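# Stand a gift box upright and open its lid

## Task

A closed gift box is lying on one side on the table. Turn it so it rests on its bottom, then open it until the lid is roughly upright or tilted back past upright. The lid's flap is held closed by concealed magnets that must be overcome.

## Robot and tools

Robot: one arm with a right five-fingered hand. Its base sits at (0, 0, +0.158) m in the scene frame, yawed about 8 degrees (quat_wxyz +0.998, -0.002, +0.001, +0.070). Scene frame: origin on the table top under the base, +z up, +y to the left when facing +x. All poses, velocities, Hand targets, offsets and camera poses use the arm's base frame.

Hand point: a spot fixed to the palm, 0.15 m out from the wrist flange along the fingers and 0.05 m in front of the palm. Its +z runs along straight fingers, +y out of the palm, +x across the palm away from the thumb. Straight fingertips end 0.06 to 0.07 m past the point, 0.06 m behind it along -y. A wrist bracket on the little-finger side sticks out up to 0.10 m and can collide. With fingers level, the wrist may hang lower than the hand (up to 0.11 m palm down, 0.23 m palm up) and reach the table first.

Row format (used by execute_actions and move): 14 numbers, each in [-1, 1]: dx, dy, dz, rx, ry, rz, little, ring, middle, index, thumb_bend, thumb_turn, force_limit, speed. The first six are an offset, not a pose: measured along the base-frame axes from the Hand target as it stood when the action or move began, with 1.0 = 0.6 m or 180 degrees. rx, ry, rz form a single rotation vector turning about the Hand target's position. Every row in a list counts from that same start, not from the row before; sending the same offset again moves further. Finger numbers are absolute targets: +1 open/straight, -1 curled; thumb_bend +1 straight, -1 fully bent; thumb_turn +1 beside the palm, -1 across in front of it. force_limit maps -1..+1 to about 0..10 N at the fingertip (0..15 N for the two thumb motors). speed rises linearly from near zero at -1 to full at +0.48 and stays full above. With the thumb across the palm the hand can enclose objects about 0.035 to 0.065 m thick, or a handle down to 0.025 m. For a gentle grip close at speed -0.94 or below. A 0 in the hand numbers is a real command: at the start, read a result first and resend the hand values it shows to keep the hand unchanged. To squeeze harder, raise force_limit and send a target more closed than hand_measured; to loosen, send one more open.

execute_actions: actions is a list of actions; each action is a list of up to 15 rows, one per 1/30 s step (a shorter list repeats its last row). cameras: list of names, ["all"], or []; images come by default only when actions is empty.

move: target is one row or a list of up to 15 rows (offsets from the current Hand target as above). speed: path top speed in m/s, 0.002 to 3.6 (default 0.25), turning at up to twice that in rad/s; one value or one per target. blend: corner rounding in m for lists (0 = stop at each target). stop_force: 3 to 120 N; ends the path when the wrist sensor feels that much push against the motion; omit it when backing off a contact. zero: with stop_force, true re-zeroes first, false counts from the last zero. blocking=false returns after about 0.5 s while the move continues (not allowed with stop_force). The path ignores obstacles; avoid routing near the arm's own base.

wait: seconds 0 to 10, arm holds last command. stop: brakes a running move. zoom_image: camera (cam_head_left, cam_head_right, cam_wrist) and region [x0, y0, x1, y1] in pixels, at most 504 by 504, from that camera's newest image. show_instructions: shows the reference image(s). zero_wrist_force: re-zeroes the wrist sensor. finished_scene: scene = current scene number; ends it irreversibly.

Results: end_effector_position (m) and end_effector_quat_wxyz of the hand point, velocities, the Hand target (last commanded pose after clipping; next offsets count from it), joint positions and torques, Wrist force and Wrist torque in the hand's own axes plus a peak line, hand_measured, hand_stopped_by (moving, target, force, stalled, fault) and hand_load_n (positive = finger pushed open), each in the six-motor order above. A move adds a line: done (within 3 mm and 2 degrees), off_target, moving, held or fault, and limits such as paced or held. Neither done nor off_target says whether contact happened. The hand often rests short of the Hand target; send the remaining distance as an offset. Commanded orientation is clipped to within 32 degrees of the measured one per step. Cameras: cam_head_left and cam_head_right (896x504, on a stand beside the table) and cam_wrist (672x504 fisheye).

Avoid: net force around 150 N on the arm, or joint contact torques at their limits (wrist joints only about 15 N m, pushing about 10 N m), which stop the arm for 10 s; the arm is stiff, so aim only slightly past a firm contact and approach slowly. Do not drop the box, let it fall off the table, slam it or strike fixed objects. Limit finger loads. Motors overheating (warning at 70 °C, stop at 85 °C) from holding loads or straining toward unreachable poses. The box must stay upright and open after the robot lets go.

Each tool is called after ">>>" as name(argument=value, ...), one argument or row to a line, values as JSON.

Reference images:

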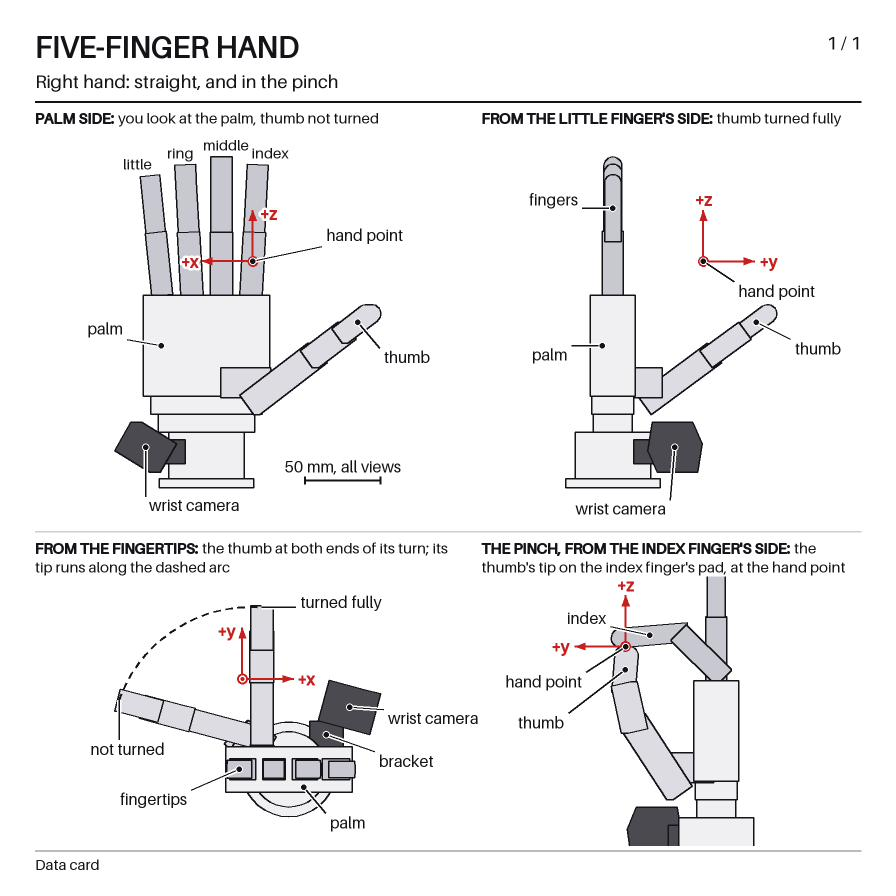

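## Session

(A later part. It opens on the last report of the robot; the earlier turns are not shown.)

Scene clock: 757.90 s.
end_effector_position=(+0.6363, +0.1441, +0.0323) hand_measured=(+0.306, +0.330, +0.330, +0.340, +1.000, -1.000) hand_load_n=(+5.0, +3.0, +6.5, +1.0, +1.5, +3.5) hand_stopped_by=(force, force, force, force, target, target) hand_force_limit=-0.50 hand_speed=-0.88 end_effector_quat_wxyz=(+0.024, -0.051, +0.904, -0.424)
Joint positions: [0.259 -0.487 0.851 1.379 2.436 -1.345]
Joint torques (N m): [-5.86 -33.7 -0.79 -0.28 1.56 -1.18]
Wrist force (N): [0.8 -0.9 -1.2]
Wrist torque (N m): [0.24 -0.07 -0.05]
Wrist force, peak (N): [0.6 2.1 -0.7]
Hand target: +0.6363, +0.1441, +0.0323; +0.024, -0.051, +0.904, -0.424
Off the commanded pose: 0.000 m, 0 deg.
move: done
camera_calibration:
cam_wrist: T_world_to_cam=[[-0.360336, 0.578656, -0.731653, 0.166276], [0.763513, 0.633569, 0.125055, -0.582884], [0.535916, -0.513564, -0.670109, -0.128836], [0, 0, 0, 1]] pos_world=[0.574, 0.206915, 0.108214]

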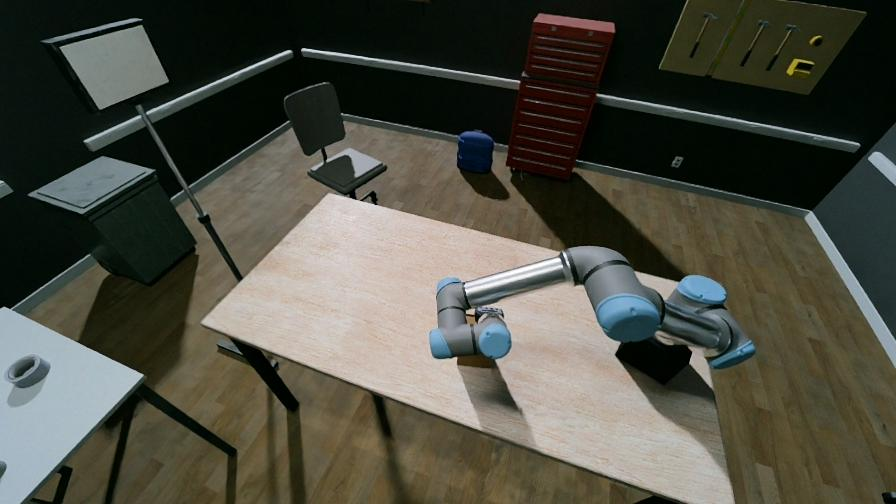

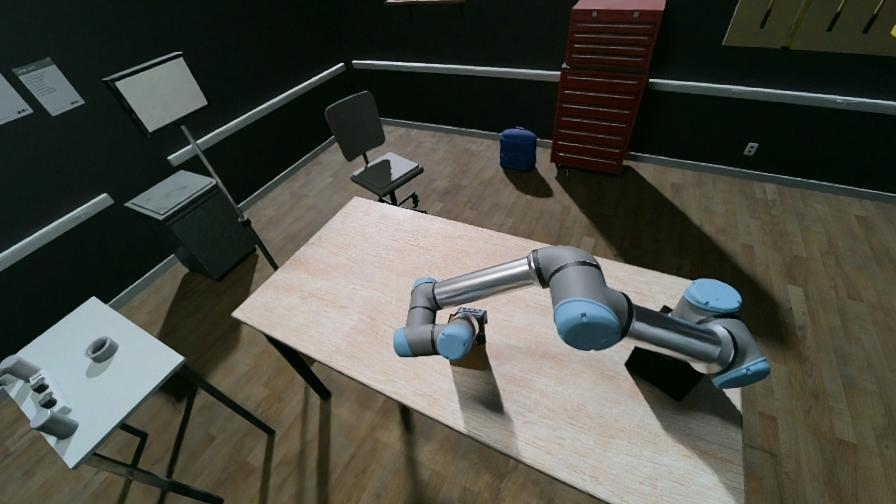

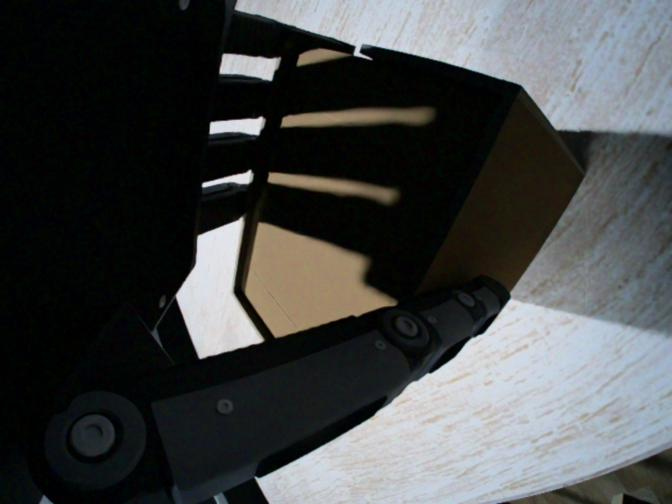

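>>> move(
  target=[
    [0.0062, -0.0543, 0.0043, 0.0552, 0.0063, 0, 0.1, 0.1, 0.1, 0.1, 1, -1, -0.5, -0.88],
    [0.0123, -0.1085, -0.001, 0.1104, 0.0126, 0, 0.1, 0.1, 0.1, 0.1, 1, -1, -0.5, -0.88],
    [0.0183, -0.1610, -0.0157, 0.1656, 0.0188, 0, 0.1, 0.1, 0.1, 0.1, 1, -1, -0.5, -0.88],
    [0.0239, -0.2101, -0.0393, 0.2208, 0.0251, 0, 0.1, 0.1, 0.1, 0.1, 1, -1, -0.5, -0.88],
  ],
  speed=0.1,
  blend=0.01,
  cameras=["all"],
)

Scene clock: 780.37 s.
end_effector_position=(+0.6506, +0.0181, +0.0087) hand_measured=(+0.306, +0.328, +0.330, +0.340, +1.000, -1.000) hand_load_n=(+1.5, +0.0, +0.0, +0.5, +0.0, +0.0) hand_stopped_by=(force, force, force, force, target, target) hand_force_limit=-0.50 hand_speed=-0.88 end_effector_quat_wxyz=(+0.005, -0.056, +0.994, -0.089)
Joint positions: [-0.216 -0.637 1.012 1.137 1.741 -1.904]
Joint torques (N m): [-5.31 -30.63 -29.92 5.72 -0.47 -1.61]
Wrist force (N): [0.2 0.9 0.2]
Wrist torque (N m): [0.06 -0.11 0.06]
Wrist force, peak (N): [2.4 -6.0 -7.8]
Hand target: +0.6506, +0.0181, +0.0087; +0.005, -0.056, +0.994, -0.089
Off the commanded pose: 0.000 m, 0 deg.
move: done
camera_calibration:
cam_wrist: T_world_to_cam=[[-0.397188, 0.902802, -0.164895, 0.240309], [0.786948, 0.427485, 0.444937, -0.525359], [0.47218, 0.0469595, -0.880251, -0.183927], [0, 0, 0, 1]] pos_world=[0.595725, 0.0162693, 0.111475]

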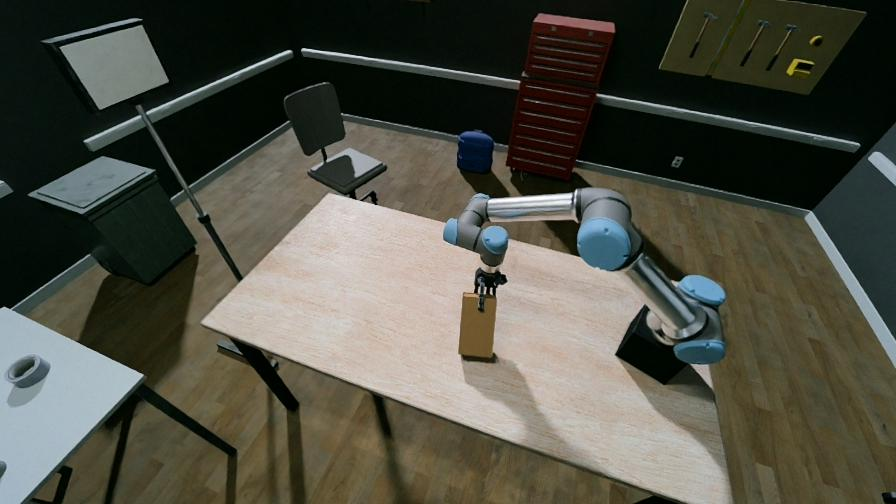

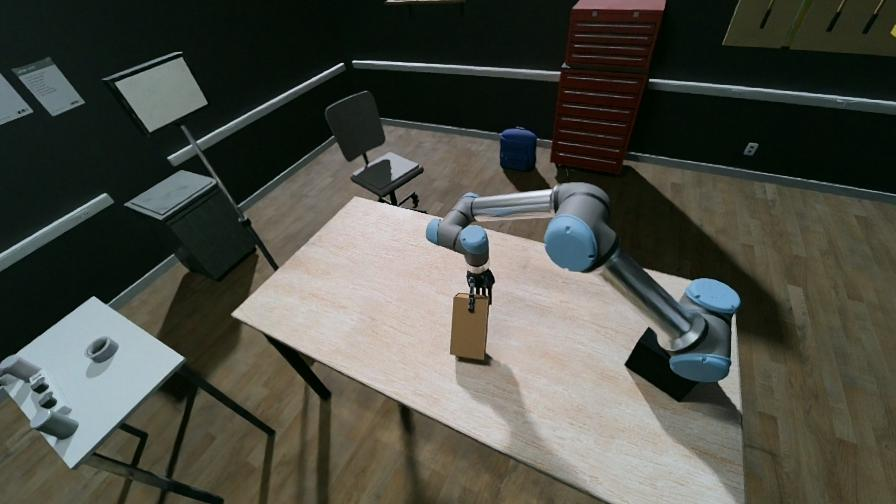

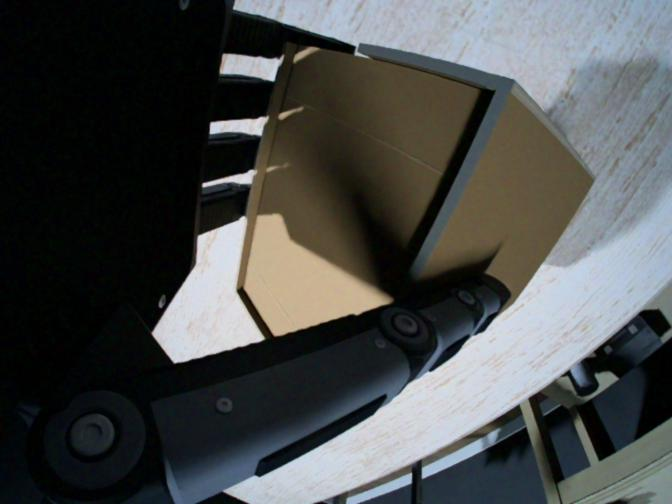

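>>> move(
  target=[
    [0.0050, -0.0442, -0.0318, 0.0552, 0.0063, 0, 0.1, 0.1, 0.1, 0.1, 1, -1, -0.5, -0.88],
    [0.0094, -0.0823, -0.0710, 0.1104, 0.0126, 0, 0.1, 0.1, 0.1, 0.1, 1, -1, -0.5, -0.88],
    [0.0129, -0.1131, -0.1162, 0.1656, 0.0188, 0, 0.1, 0.1, 0.1, 0.1, 1, -1, -0.5, -0.88],
    [0.0150, -0.1318, -0.1557, 0.2098, 0.0239, 0, 0.1, 0.1, 0.1, 0.1, 1, -1, -0.5, -0.88],
  ],
  speed=0.1,
  blend=0.01,
  cameras=["all"],
)

>>> zoom_image(
  camera="cam_head_left",
  region=[420, 220, 560, 380],
)

>>> zoom_image(
  camera="cam_head_right",
  region=[400, 220, 540, 380],
)

Scene clock: 801.63 s.
end_effector_position=(+0.6596, -0.0610, -0.0847) hand_measured=(+0.306, +0.328, +0.330, +0.340, +1.000, -1.000) hand_load_n=(+1.0, +0.5, +0.0, +0.0, +0.0, +0.0) hand_stopped_by=(force, force, force, force, target, target) hand_force_limit=-0.50 hand_speed=-0.88 end_effector_quat_wxyz=(-0.014, -0.055, +0.969, +0.239)
Joint positions: [-0.54 -0.2 0.643 1.436 1.192 -2.283]
Joint torques (N m): [-7.89 -34.15 -29 6.82 -1.68 -1.48]
Wrist force (N): [0.0 -0.6 1.3]
Wrist torque (N m): [-0.11 -0.11 0.03]
Wrist force, peak (N): [0.6 2.2 -0.2]
Hand target: +0.6596, -0.0610, -0.0847; -0.014, -0.055, +0.969, +0.239
Off the commanded pose: 0.000 m, 0 deg.
move: done
camera_calibration:
cam_wrist: T_world_to_cam=[[-0.386045, 0.805191, 0.450152, 0.33865], [0.82602, 0.0844811, 0.557274, -0.494285], [0.410682, 0.586967, -0.697717, -0.177703], [0, 0, 0, 1]] pos_world=[0.612003, -0.126614, -0.000978304]

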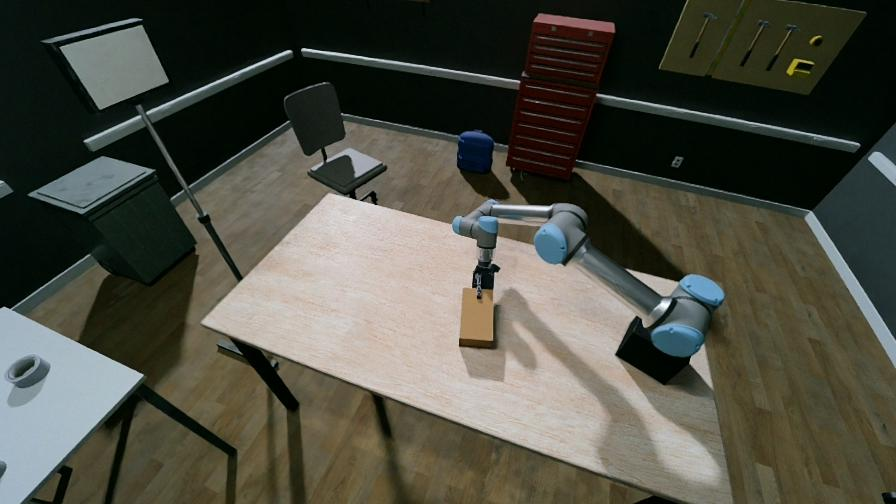

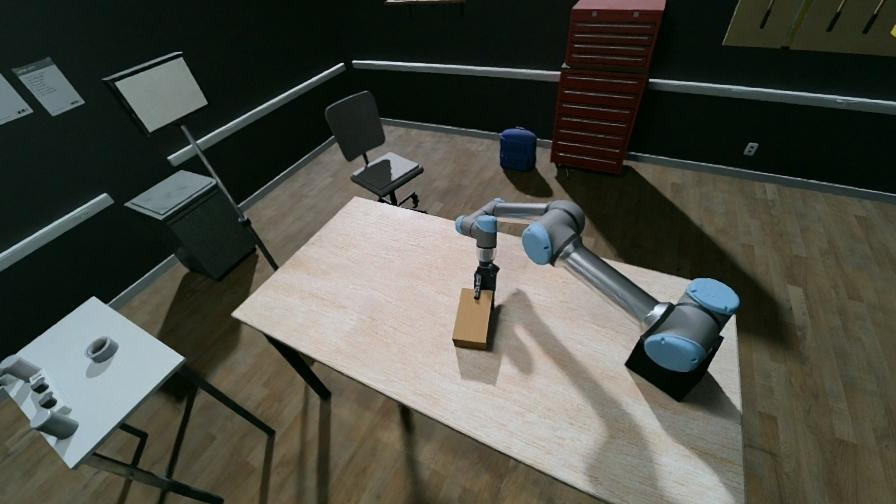

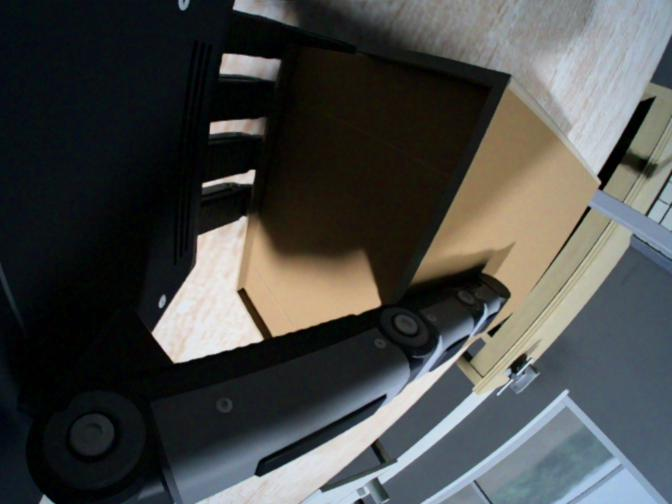

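Scaled by 3.150 from the camera's 896x504 image, which has a finer 1280x720 frame.

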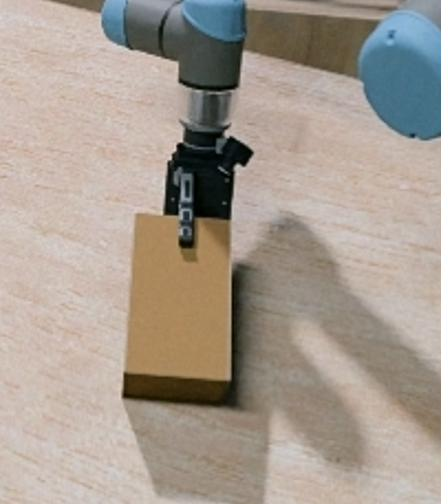

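Scaled by 3.150 from the camera's 896x504 image, which has a finer 1280x720 frame.

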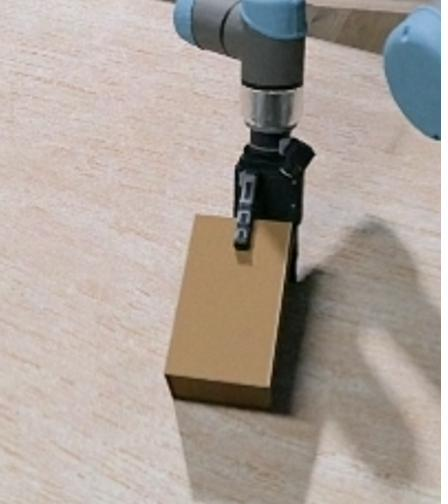

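>>> move(
  target=[0.0008, -0.0073, -0.0207, 0.0221, 0.0025, 0, 0.1, 0.1, 0.1, 0.1, 1, -1, -0.5, -0.88],
  speed=0.05,
)

>>> move(
  target=[0, 0, -0.06, 0, 0, 0, 0.1, 0.1, 0.1, 0.1, 1, -1, -0.5, -0.88],
  speed=0.02,
  stop_force=4,
  cameras=["all"],
)

>>> zoom_image(
  camera="cam_head_left",
  region=[420, 220, 560, 380],
)

>>> zoom_image(
  camera="cam_head_right",
  region=[400, 220, 540, 380],
)

Scene clock: 833.27 s.
end_effector_position=(+0.6601, -0.0654, -0.0971) hand_measured=(+0.306, +0.328, +0.330, +0.340, +1.000, -1.000) hand_load_n=(+0.5, +0.5, +0.0, -1.5, +0.0, +0.5) hand_stopped_by=(force, force, force, force, target, target) hand_force_limit=-0.50 hand_speed=-0.88 end_effector_quat_wxyz=(-0.016, -0.054, +0.960, +0.273)
Joint positions: [-0.56 -0.123 0.562 1.5 1.147 -2.324]
Joint torques (N m): [-6.96 -35.01 -28.6 6.25 -1.59 -1.17]
Wrist force (N): [0.3 0.3 -0.7]
Wrist torque (N m): [-0.05 -0.07 0.05]
Wrist force, peak (N): [0.2 -0.6 1.7]
Hand target: +0.6601, -0.0654, -0.0971; -0.016, -0.054, +0.960, +0.273
Off the commanded pose: 0.000 m, 0 deg.
move: done

Scene clock: 834.60 s.
end_effector_position=(+0.6601, -0.0654, -0.0977) hand_measured=(+0.306, +0.328, +0.330, +0.338, +1.000, -1.000) hand_load_n=(+1.0, +0.5, +0.0, -4.5, +0.5, +0.5) hand_stopped_by=(force, force, force, force, target, target) hand_force_limit=-0.50 hand_speed=-0.88 end_effector_quat_wxyz=(-0.016, -0.054, +0.960, +0.273)
Joint positions: [-0.56 -0.122 0.561 1.5 1.147 -2.324]
Joint torques (N m): [0.11 -82.86 -0.97 5.07 1 0.94]
Wrist force (N): [1.5 4.1 -2.1]
Wrist torque (N m): [0.02 0.00 0.09]
Wrist force, peak (N): [0.8 2.5 -8.7]
Hand target: +0.6601, -0.0654, -0.0977; -0.016, -0.054, +0.960, +0.273 (not the last commanded pose)
Off the commanded pose: 0.035 m, 0 deg.
move: contact
camera_calibration:
cam_wrist: T_world_to_cam=[[-0.382134, 0.771786, 0.508252, 0.349123], [0.83053, 0.0456651, 0.555099, -0.492749], [0.405208, 0.634241, -0.658441, -0.173898], [0, 0, 0, 1]] pos_world=[0.61312, -0.136654, -0.0184193]

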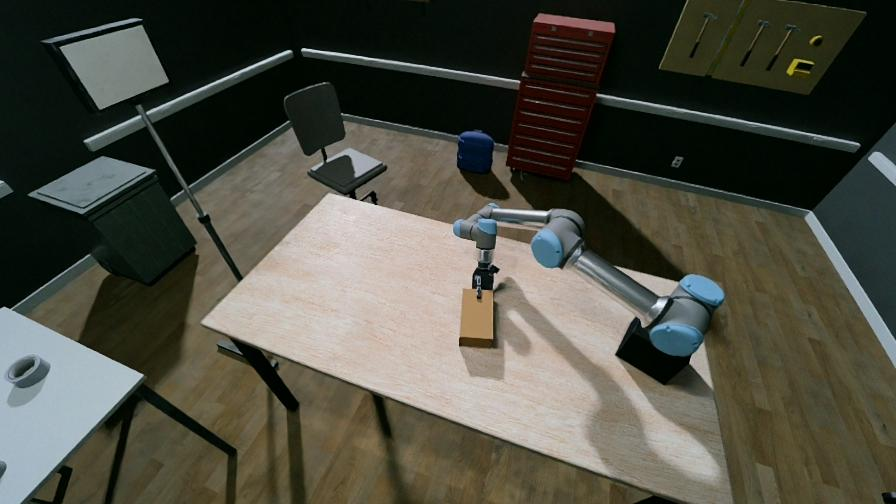

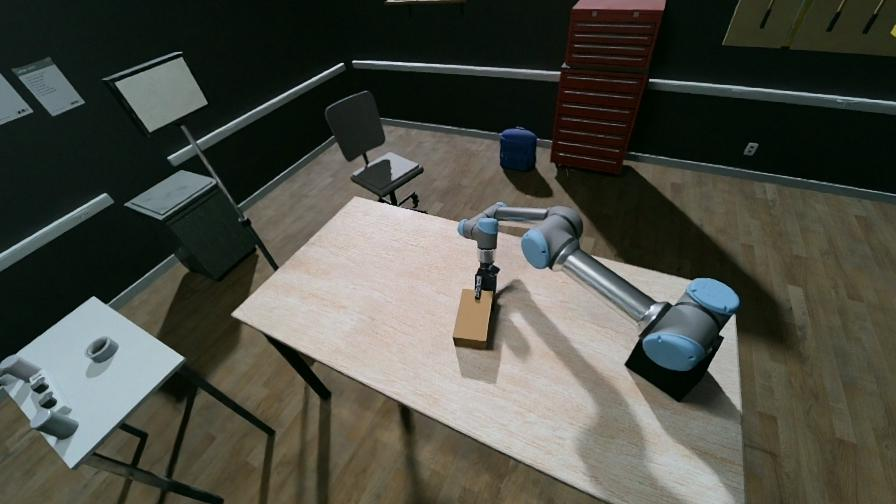

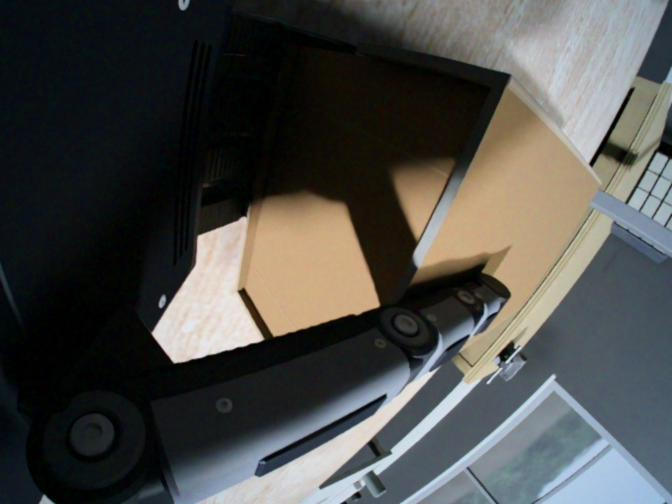

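Scaled by 3.150 from the camera's 896x504 image, which has a finer 1280x720 frame.

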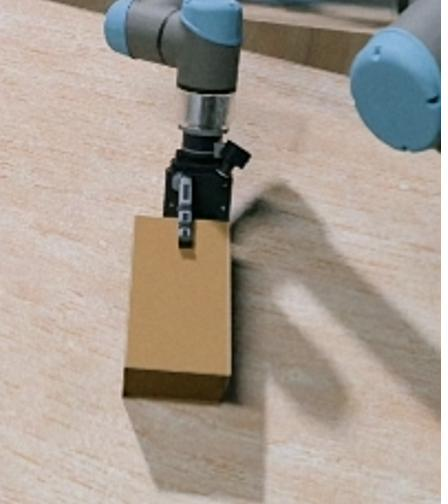

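Scaled by 3.150 from the camera's 896x504 image, which has a finer 1280x720 frame.

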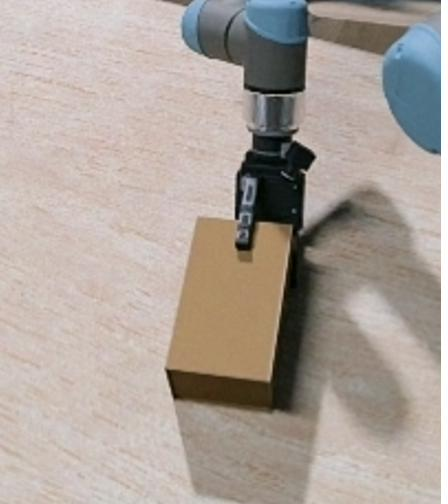

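>>> move(
  target=[
    [0, 0, 0.0267, 0, 0, 0, 0.55, 0.55, 0.55, 0.55, 1, -1, -0.5, -0.94],
    [0.0094, -0.0828, 0.0267, 0, 0, 0, 0.55, 0.55, 0.55, 0.55, 1, -1, -0.5, -0.94],
  ],
  speed=[0.01, 0.025],
  cameras=["all"],
)

>>> zoom_image(
  camera="cam_head_left",
  region=[420, 220, 560, 380],
)

>>> zoom_image(
  camera="cam_head_right",
  region=[400, 220, 540, 380],
)

Scene clock: 857.10 s.
end_effector_position=(+0.6657, -0.1150, -0.0817) hand_measured=(+0.550, +0.550, +0.550, +0.550, +1.000, -1.000) hand_load_n=(+0.0, +0.0, -1.5, +0.0, +0.0, +0.0) hand_stopped_by=(target, target, target, target, target, target) hand_force_limit=-0.50 hand_speed=-0.94 end_effector_quat_wxyz=(-0.016, -0.054, +0.960, +0.273)
Joint positions: [-0.615 -0.024 0.312 1.674 1.167 -2.38]
Joint torques (N m): [-8.4 -35.23 -30.81 6.05 1.03 -1.26]
Motor temperatures (°C): [32 36 29 38 38 37]
Wrist force (N): [-0.2 1.2 -0.2]
Wrist torque (N m): [0.02 0.04 0.06]
Wrist force, peak (N): [1.7 14.9 -2.2]
Hand target: +0.6657, -0.1150, -0.0817; -0.016, -0.054, +0.960, +0.273
Off the commanded pose: 0.000 m, 0 deg.
move: done
camera_calibration:
cam_wrist: T_world_to_cam=[[-0.382117, 0.771858, 0.508155, 0.381491], [0.830484, 0.0456432, 0.555169, -0.503988], [0.405318, 0.634155, -0.658457, -0.134194], [0, 0, 0, 1]] pos_world=[0.61872, -0.186354, -0.00241947]

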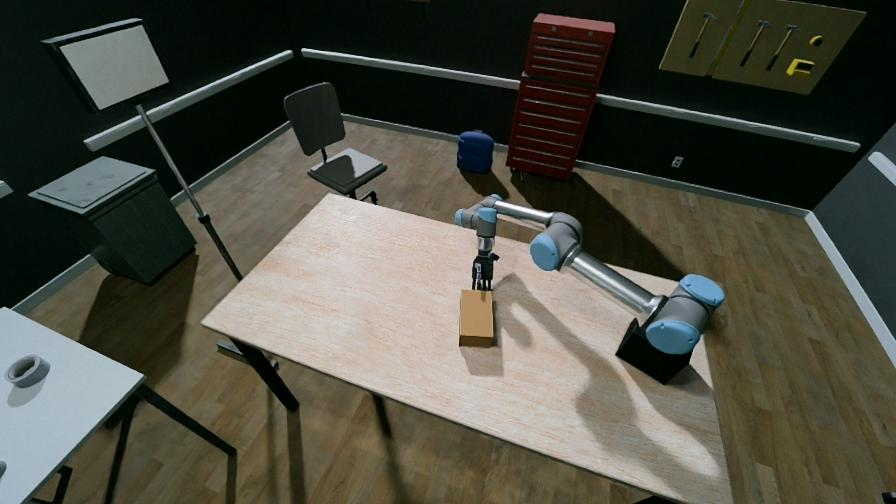

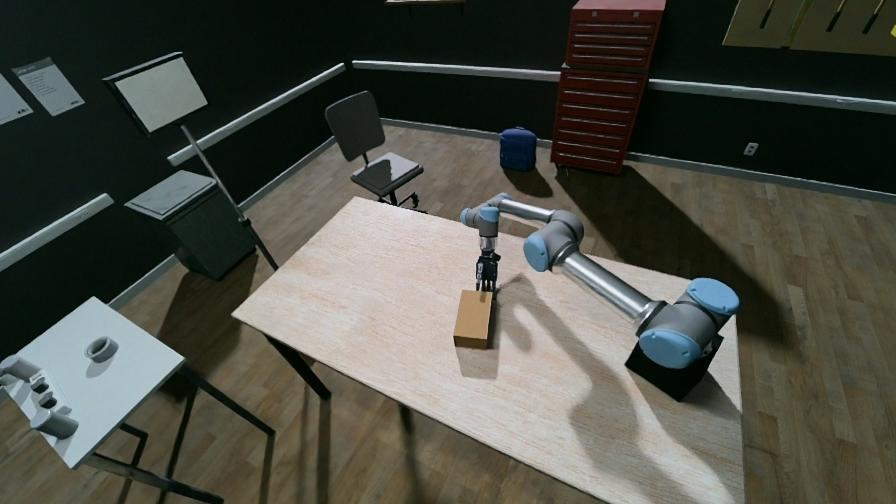

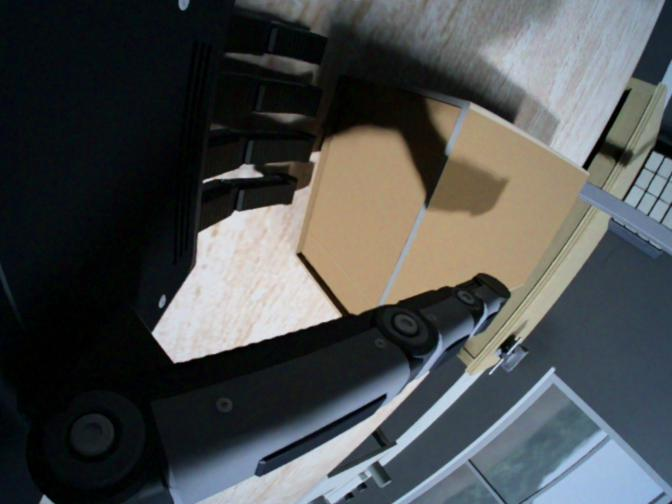

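Scaled by 3.150 from the camera's 896x504 image, which has a finer 1280x720 frame.

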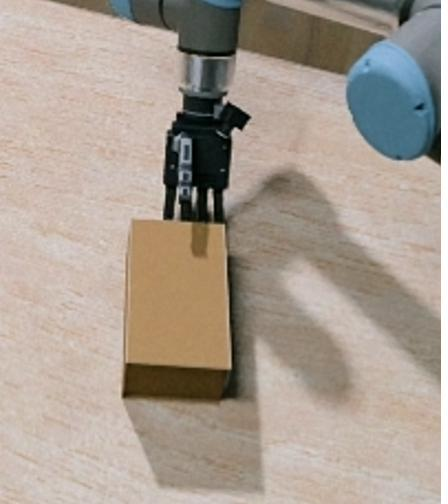

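Scaled by 3.150 from the camera's 896x504 image, which has a finer 1280x720 frame.

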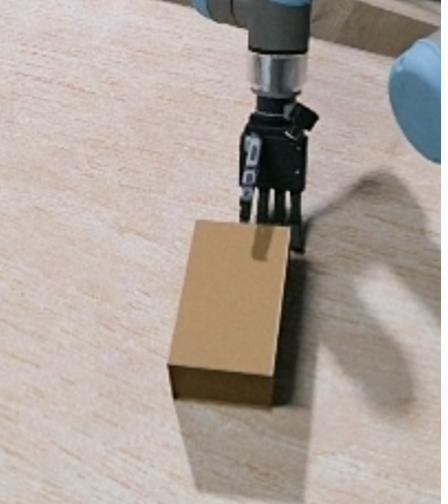

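>>> move(
  target=[
    [-0.018, -0.058, 0.167, 0, 0, 0, 0.55, 0.55, 0.55, 0.55, 1, -1, -0.5, -0.94],
    [-0.11, -0.108, 0.383, -0.0855, -0.1094, 0.0962, 0.55, 0.55, 0.55, 0.55, 1, -1, -0.5, -0.94],
  ],
  speed=[0.15, 0.35],
  blend=0.03,
)

>>> move(
  target=[-0.2628, 0.3255, -0.1135, -0.2563, -0.3283, 0.2885, 1, 1, 1, 1, 1, 1, -0.5, 0.2],
  speed=0.4,
  cameras=["all"],
)

Scene clock: 978.03 s.
end_effector_position=(+0.5997, -0.1798, +0.1481) hand_measured=(+0.550, +0.550, +0.550, +0.550, +1.000, -1.000) hand_load_n=(+0.0, +0.0, +0.0, +0.0, +0.0, +0.0) hand_stopped_by=(target, target, target, target, target, target) hand_force_limit=-0.50 hand_speed=-0.94 end_effector_quat_wxyz=(+0.100, -0.240, +0.958, +0.125)
Joint positions: [-0.713 -0.612 0.74 1.536 1.263 -2.79]
Joint torques (N m): [-8.11 -78.11 -2.76 -0.71 -1.53 -1.27]
Wrist force (N): [-0.1 0.3 -0.1]
Wrist torque (N m): [0.05 0.05 0.02]
Wrist force, peak (N): [0.5 -1.7 1.3]
Hand target: +0.5997, -0.1798, +0.1481; +0.100, -0.240, +0.958, +0.125
Off the commanded pose: 0.000 m, 0 deg.
move: done

Scene clock: 980.80 s.
end_effector_position=(+0.4421, +0.0154, +0.0800) hand_measured=(+1.000, +1.000, +1.000, +1.000, +1.000, +1.000) hand_load_n=(+0.0, +0.0, +0.0, +0.0, +0.0, -0.5) hand_stopped_by=(target, target, target, target, target, target) hand_force_limit=-0.50 hand_speed=0.20 end_effector_quat_wxyz=(-0.376, +0.651, -0.571, +0.329)
Joint positions: [-0.679 -1.587 2.29 -0.005 0.893 -3.626]
Joint torques (N m): [-7.04 -26.33 3.51 -1.55 -1.88 -1.52]
Wrist force (N): [0.1 1.5 -0.5]
Wrist torque (N m): [0.14 -0.04 0.01]
Wrist force, peak (N): [-0.8 2.2 -1.0]
Hand target: +0.4421, +0.0155, +0.0800; -0.376, +0.651, -0.571, +0.329
Off the commanded pose: 0.000 m, 0 deg.
move: done
camera_calibration:
cam_wrist: T_world_to_cam=[[-0.44127, -0.353553, -0.824792, 0.263272], [-0.660499, 0.750153, 0.0318141, 0.276122], [0.607472, 0.558813, -0.564541, -0.115521], [0, 0, 0, 1]] pos_world=[0.368728, -0.0494983, 0.143143]

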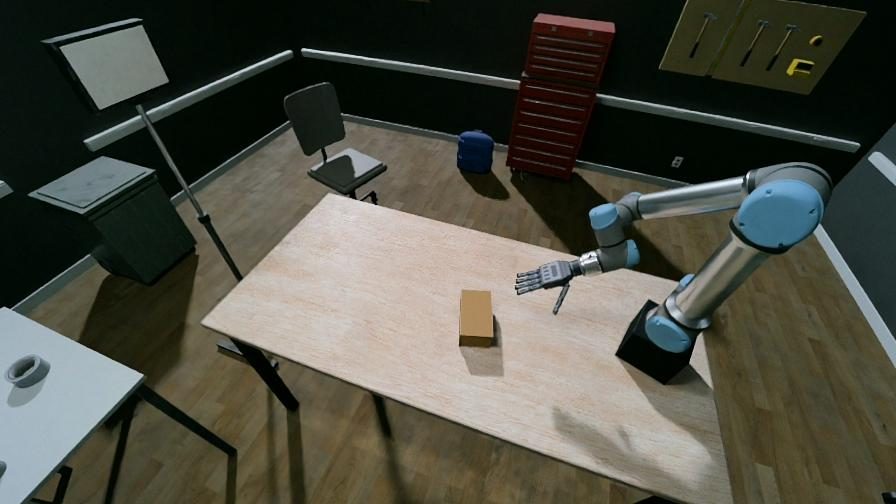

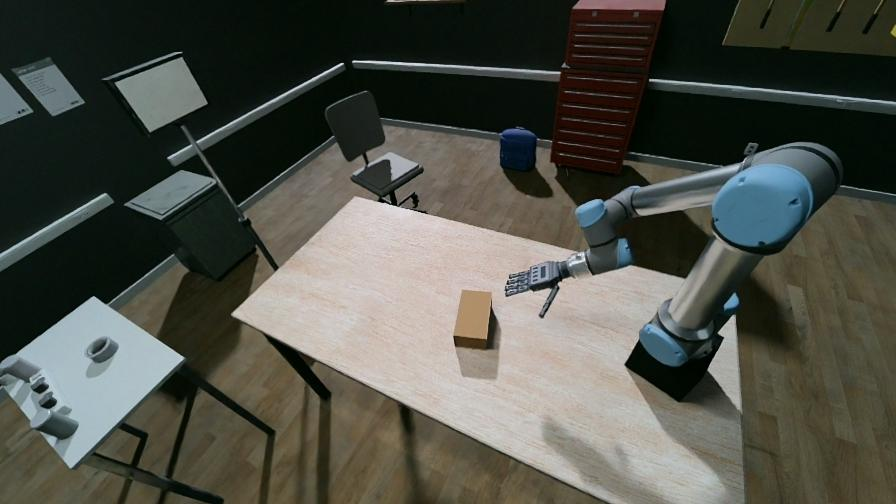

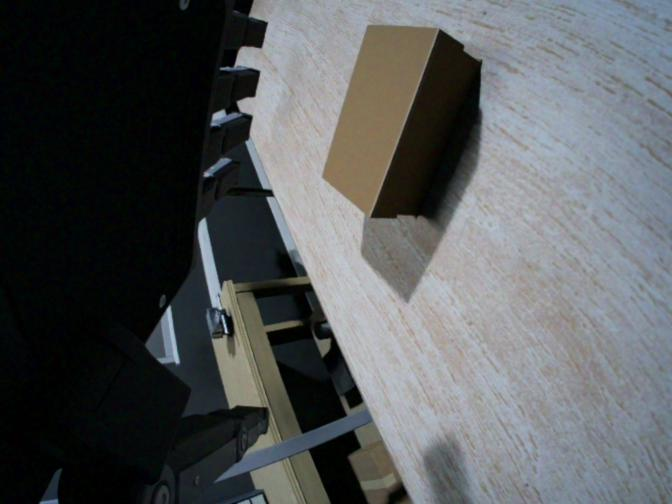

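>>> zoom_image(
  camera="cam_wrist",
  region=[300, 10, 500, 230],
)

>>> zoom_image(
  camera="cam_head_left",
  region=[440, 240, 580, 370],
)

>>> zoom_image(
  camera="cam_head_right",
  region=[440, 240, 580, 370],
)

Scaled by 2.291 from the camera's 672x504 image, which has a finer 960x720 frame.

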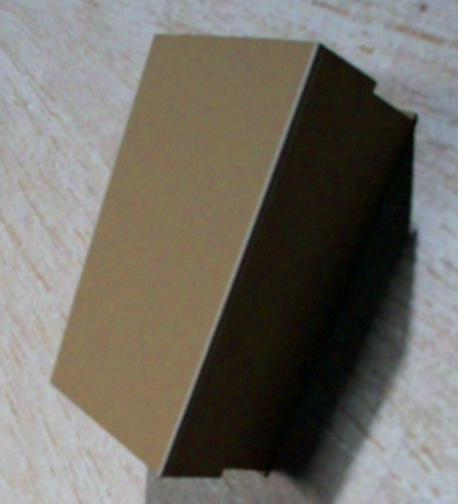

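Scaled by 3.600 from the camera's 896x504 image, which has a finer 1280x720 frame.

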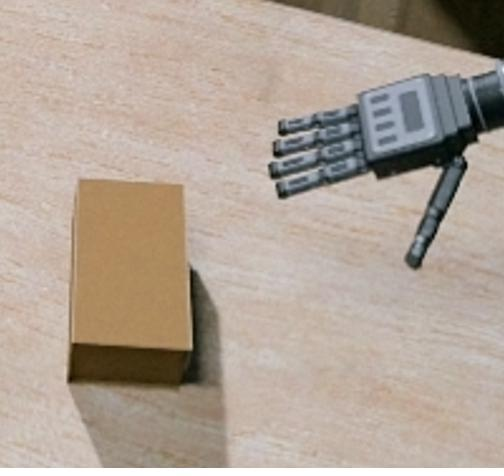

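Scaled by 3.600 from the camera's 896x504 image, which has a finer 1280x720 frame.

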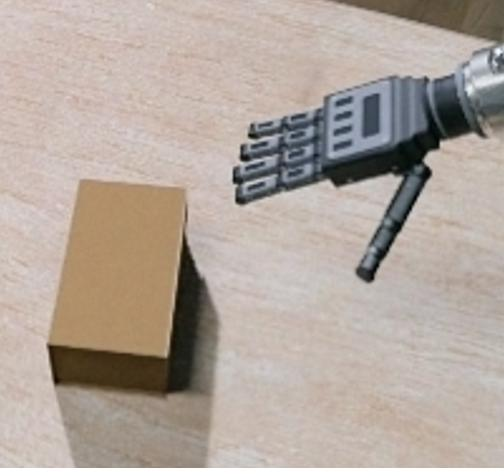

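>>> move(
  target=[0, 0, -0.3858, 0, 0, 0, 1, 1, 1, 1, 1, 1, -0.5, 0.2],
  speed=0.15,
  stop_force=10,
)

>>> move(
  target=[0.1155, 0.0162, 0, 0, 0, 0, 1, 1, 1, 1, 1, 1, -0.5, 0.2],
  speed=0.025,
  stop_force=3,
  cameras=["all"],
)

>>> zoom_image(
  camera="cam_head_right",
  region=[440, 240, 580, 370],
)

>>> zoom_image(
  camera="cam_wrist",
  region=[180, 0, 480, 250],
)

Scene clock: 1019.30 s.
end_effector_position=(+0.4421, +0.0155, -0.1515) hand_measured=(+1.000, +1.000, +1.000, +1.000, +1.000, +1.000) hand_load_n=(+0.0, +0.0, +0.0, +0.0, +0.0, +0.0) hand_stopped_by=(target, target, target, target, target, target) hand_force_limit=-0.50 hand_speed=0.20 end_effector_quat_wxyz=(-0.376, +0.651, -0.571, +0.329)
Joint positions: [-0.679 -0.893 2.398 -0.807 0.893 -3.626]
Joint torques (N m): [6.17 -13.37 -10.43 -1.89 0.81 1.05]
Wrist force (N): [-0.1 1.5 -0.6]
Wrist torque (N m): [0.15 0.00 0.00]
Wrist force, peak (N): [0.3 2.5 -0.4]
Hand target: +0.4421, +0.0155, -0.1515; -0.376, +0.651, -0.571, +0.329
Off the commanded pose: 0.000 m, 0 deg.
move: done

Scene clock: 1023.07 s.
end_effector_position=(+0.5113, +0.0252, -0.1515) hand_measured=(+1.000, +1.000, +1.000, +1.000, +1.000, +1.000) hand_load_n=(+0.0, +0.0, +0.0, +0.0, +0.0, +0.0) hand_stopped_by=(target, target, target, target, target, target) hand_force_limit=-0.50 hand_speed=0.20 end_effector_quat_wxyz=(-0.376, +0.651, -0.571, +0.329)
Joint positions: [-0.503 -0.875 2.215 -0.718 1.032 -3.495]
Joint torques (N m): [7.46 -16.94 -15.21 3.24 1.09 1.55]
Wrist force (N): [0.1 1.2 -2.0]
Wrist torque (N m): [0.22 -0.03 -0.07]
Wrist force, peak (N): [-0.1 2.3 -1.7]
Hand target: +0.5114, +0.0252, -0.1515; -0.376, +0.651, -0.571, +0.329
Off the commanded pose: 0.000 m, 0 deg.
move: done
camera_calibration:
cam_wrist: T_world_to_cam=[[-0.44111, -0.353573, -0.824869, 0.106264], [-0.660515, 0.750144, 0.0316765, 0.321978], [0.607571, 0.558811, -0.564436, -0.293766], [0, 0, 0, 1]] pos_world=[0.438029, -0.0397984, -0.0883573]

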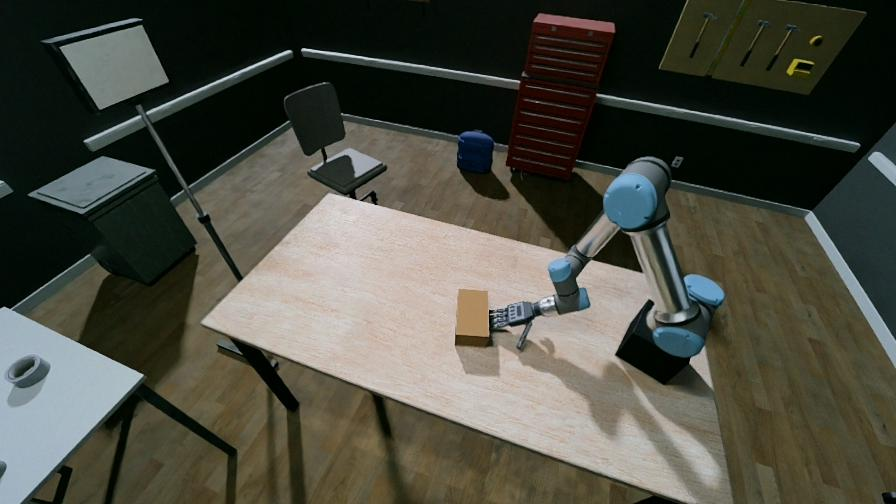

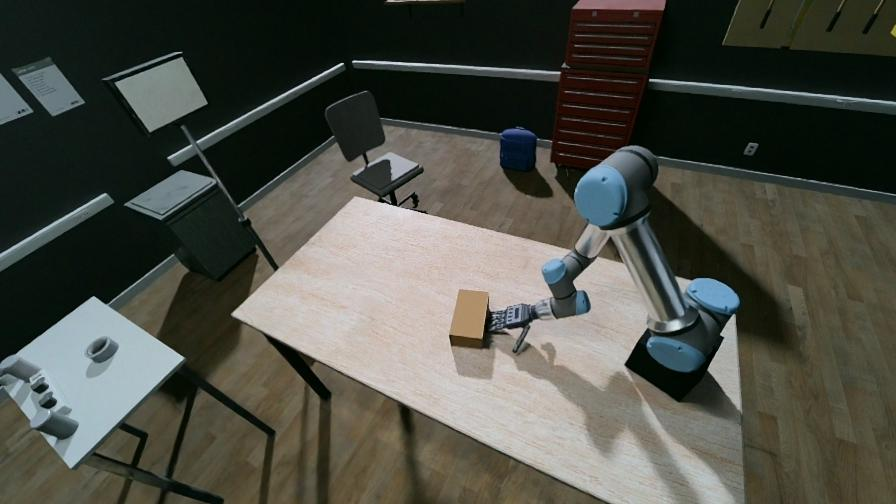

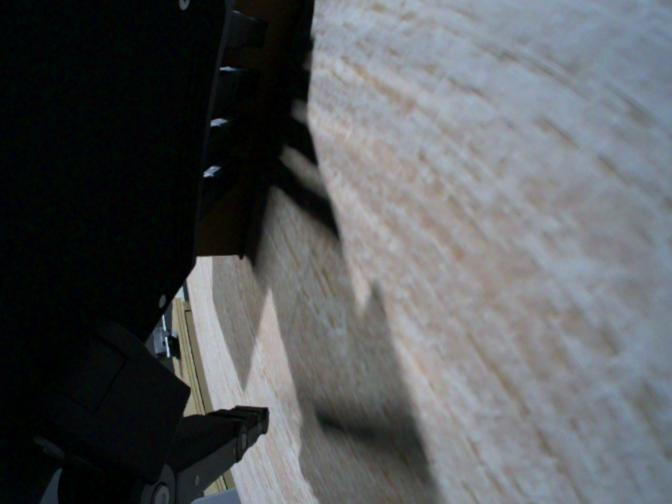

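Scaled by 3.600 from the camera's 896x504 image, which has a finer 1280x720 frame.

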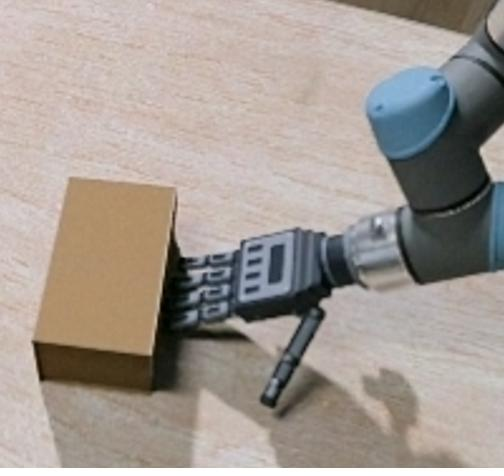

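Scaled by 1.680 from the camera's 672x504 image, which has a finer 960x720 frame.

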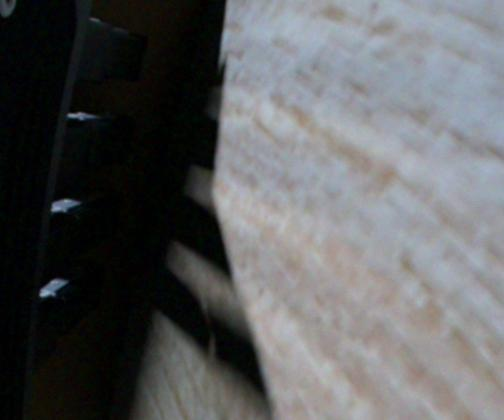

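>>> move(
  target=[0.004, 0.0006, 0.06, 0, 0, 0, 1, 1, 1, 1, 1, 1, -0.5, 0.2],
  speed=0.02,
  stop_force=5,
  cameras=["all"],
)

>>> zoom_image(
  camera="cam_head_right",
  region=[440, 240, 580, 370],
)

>>> zoom_image(
  camera="cam_head_left",
  region=[440, 240, 580, 370],
)

Scene clock: 1039.20 s.
end_effector_position=(+0.5137, +0.0255, -0.1155) hand_measured=(+1.000, +1.000, +1.000, +1.000, +1.000, +1.000) hand_load_n=(+0.0, +0.0, -1.0, +0.0, +0.0, +0.0) hand_stopped_by=(target, target, target, target, target, target) hand_force_limit=-0.50 hand_speed=0.20 end_effector_quat_wxyz=(-0.376, +0.651, -0.571, +0.329)
Joint positions: [-0.499 -0.975 2.219 -0.623 1.036 -3.491]
Joint torques (N m): [7.43 -48.53 -16.97 3.16 0.84 1.4]
Wrist force (N): [0.2 2.7 -1.1]
Wrist torque (N m): [0.20 -0.04 -0.03]
Wrist force, peak (N): [0.4 3.2 -0.5]
Hand target: +0.5138, +0.0255, -0.1155; -0.376, +0.651, -0.571, +0.329
Off the commanded pose: 0.000 m, 0 deg.
move: done
camera_calibration:
cam_wrist: T_world_to_cam=[[-0.44111, -0.353573, -0.824869, 0.137159], [-0.660515, 0.750144, 0.0316765, 0.322123], [0.607571, 0.558811, -0.564436, -0.275128], [0, 0, 0, 1]] pos_world=[0.440429, -0.0393984, -0.0523573]

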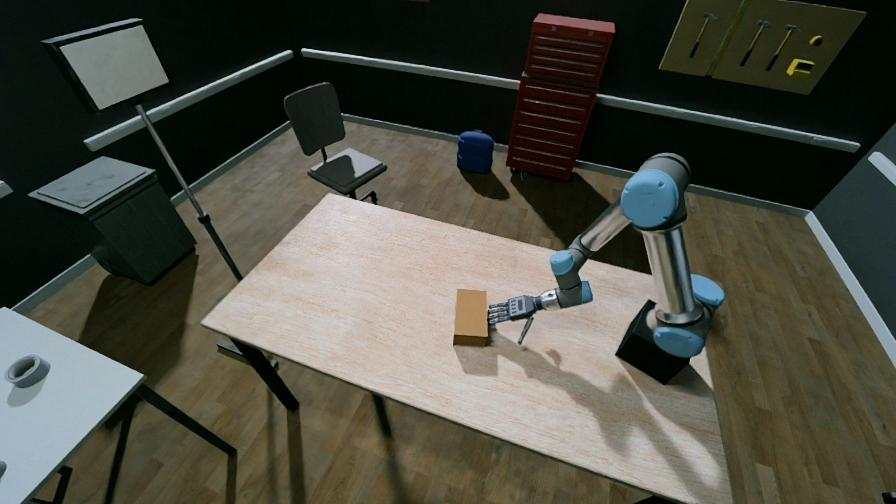

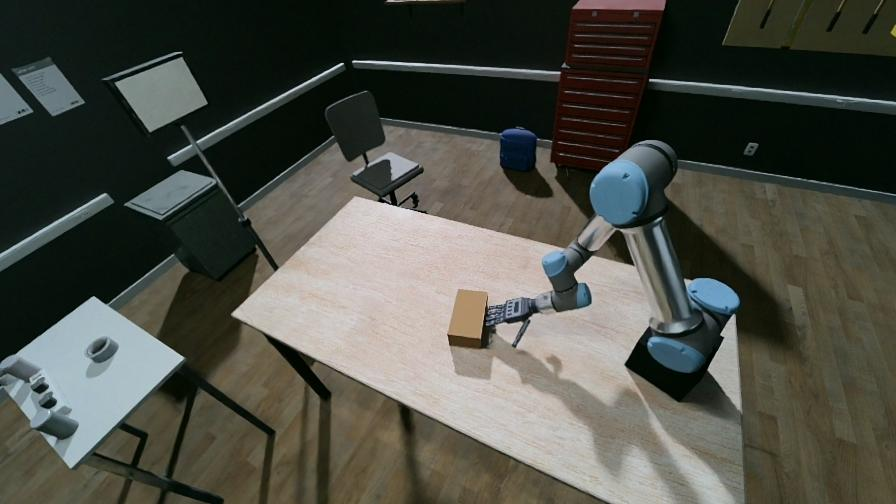

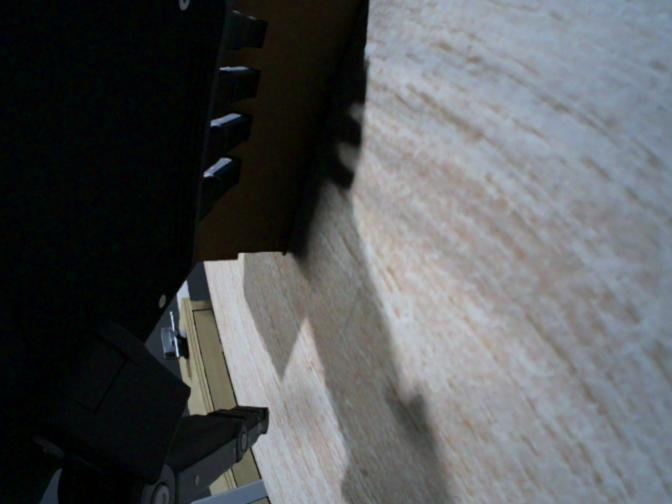

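Scaled by 3.600 from the camera's 896x504 image, which has a finer 1280x720 frame.

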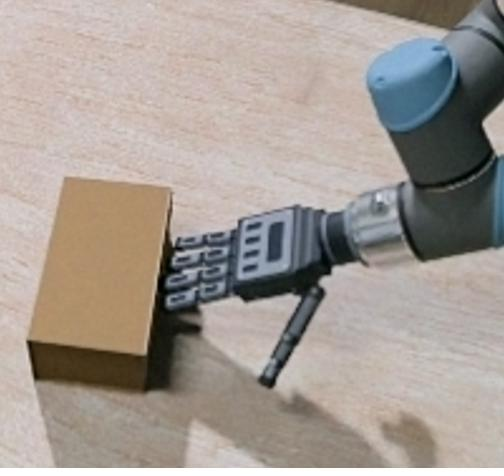

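Scaled by 3.600 from the camera's 896x504 image, which has a finer 1280x720 frame.

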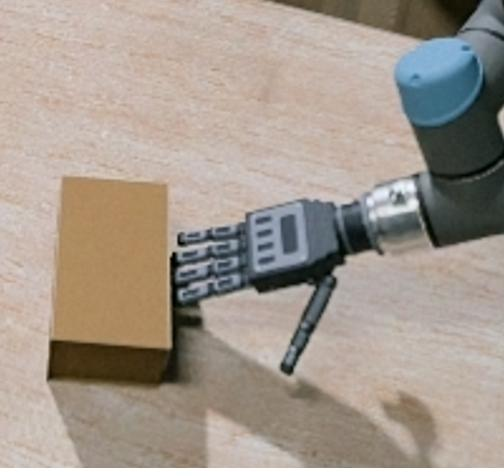

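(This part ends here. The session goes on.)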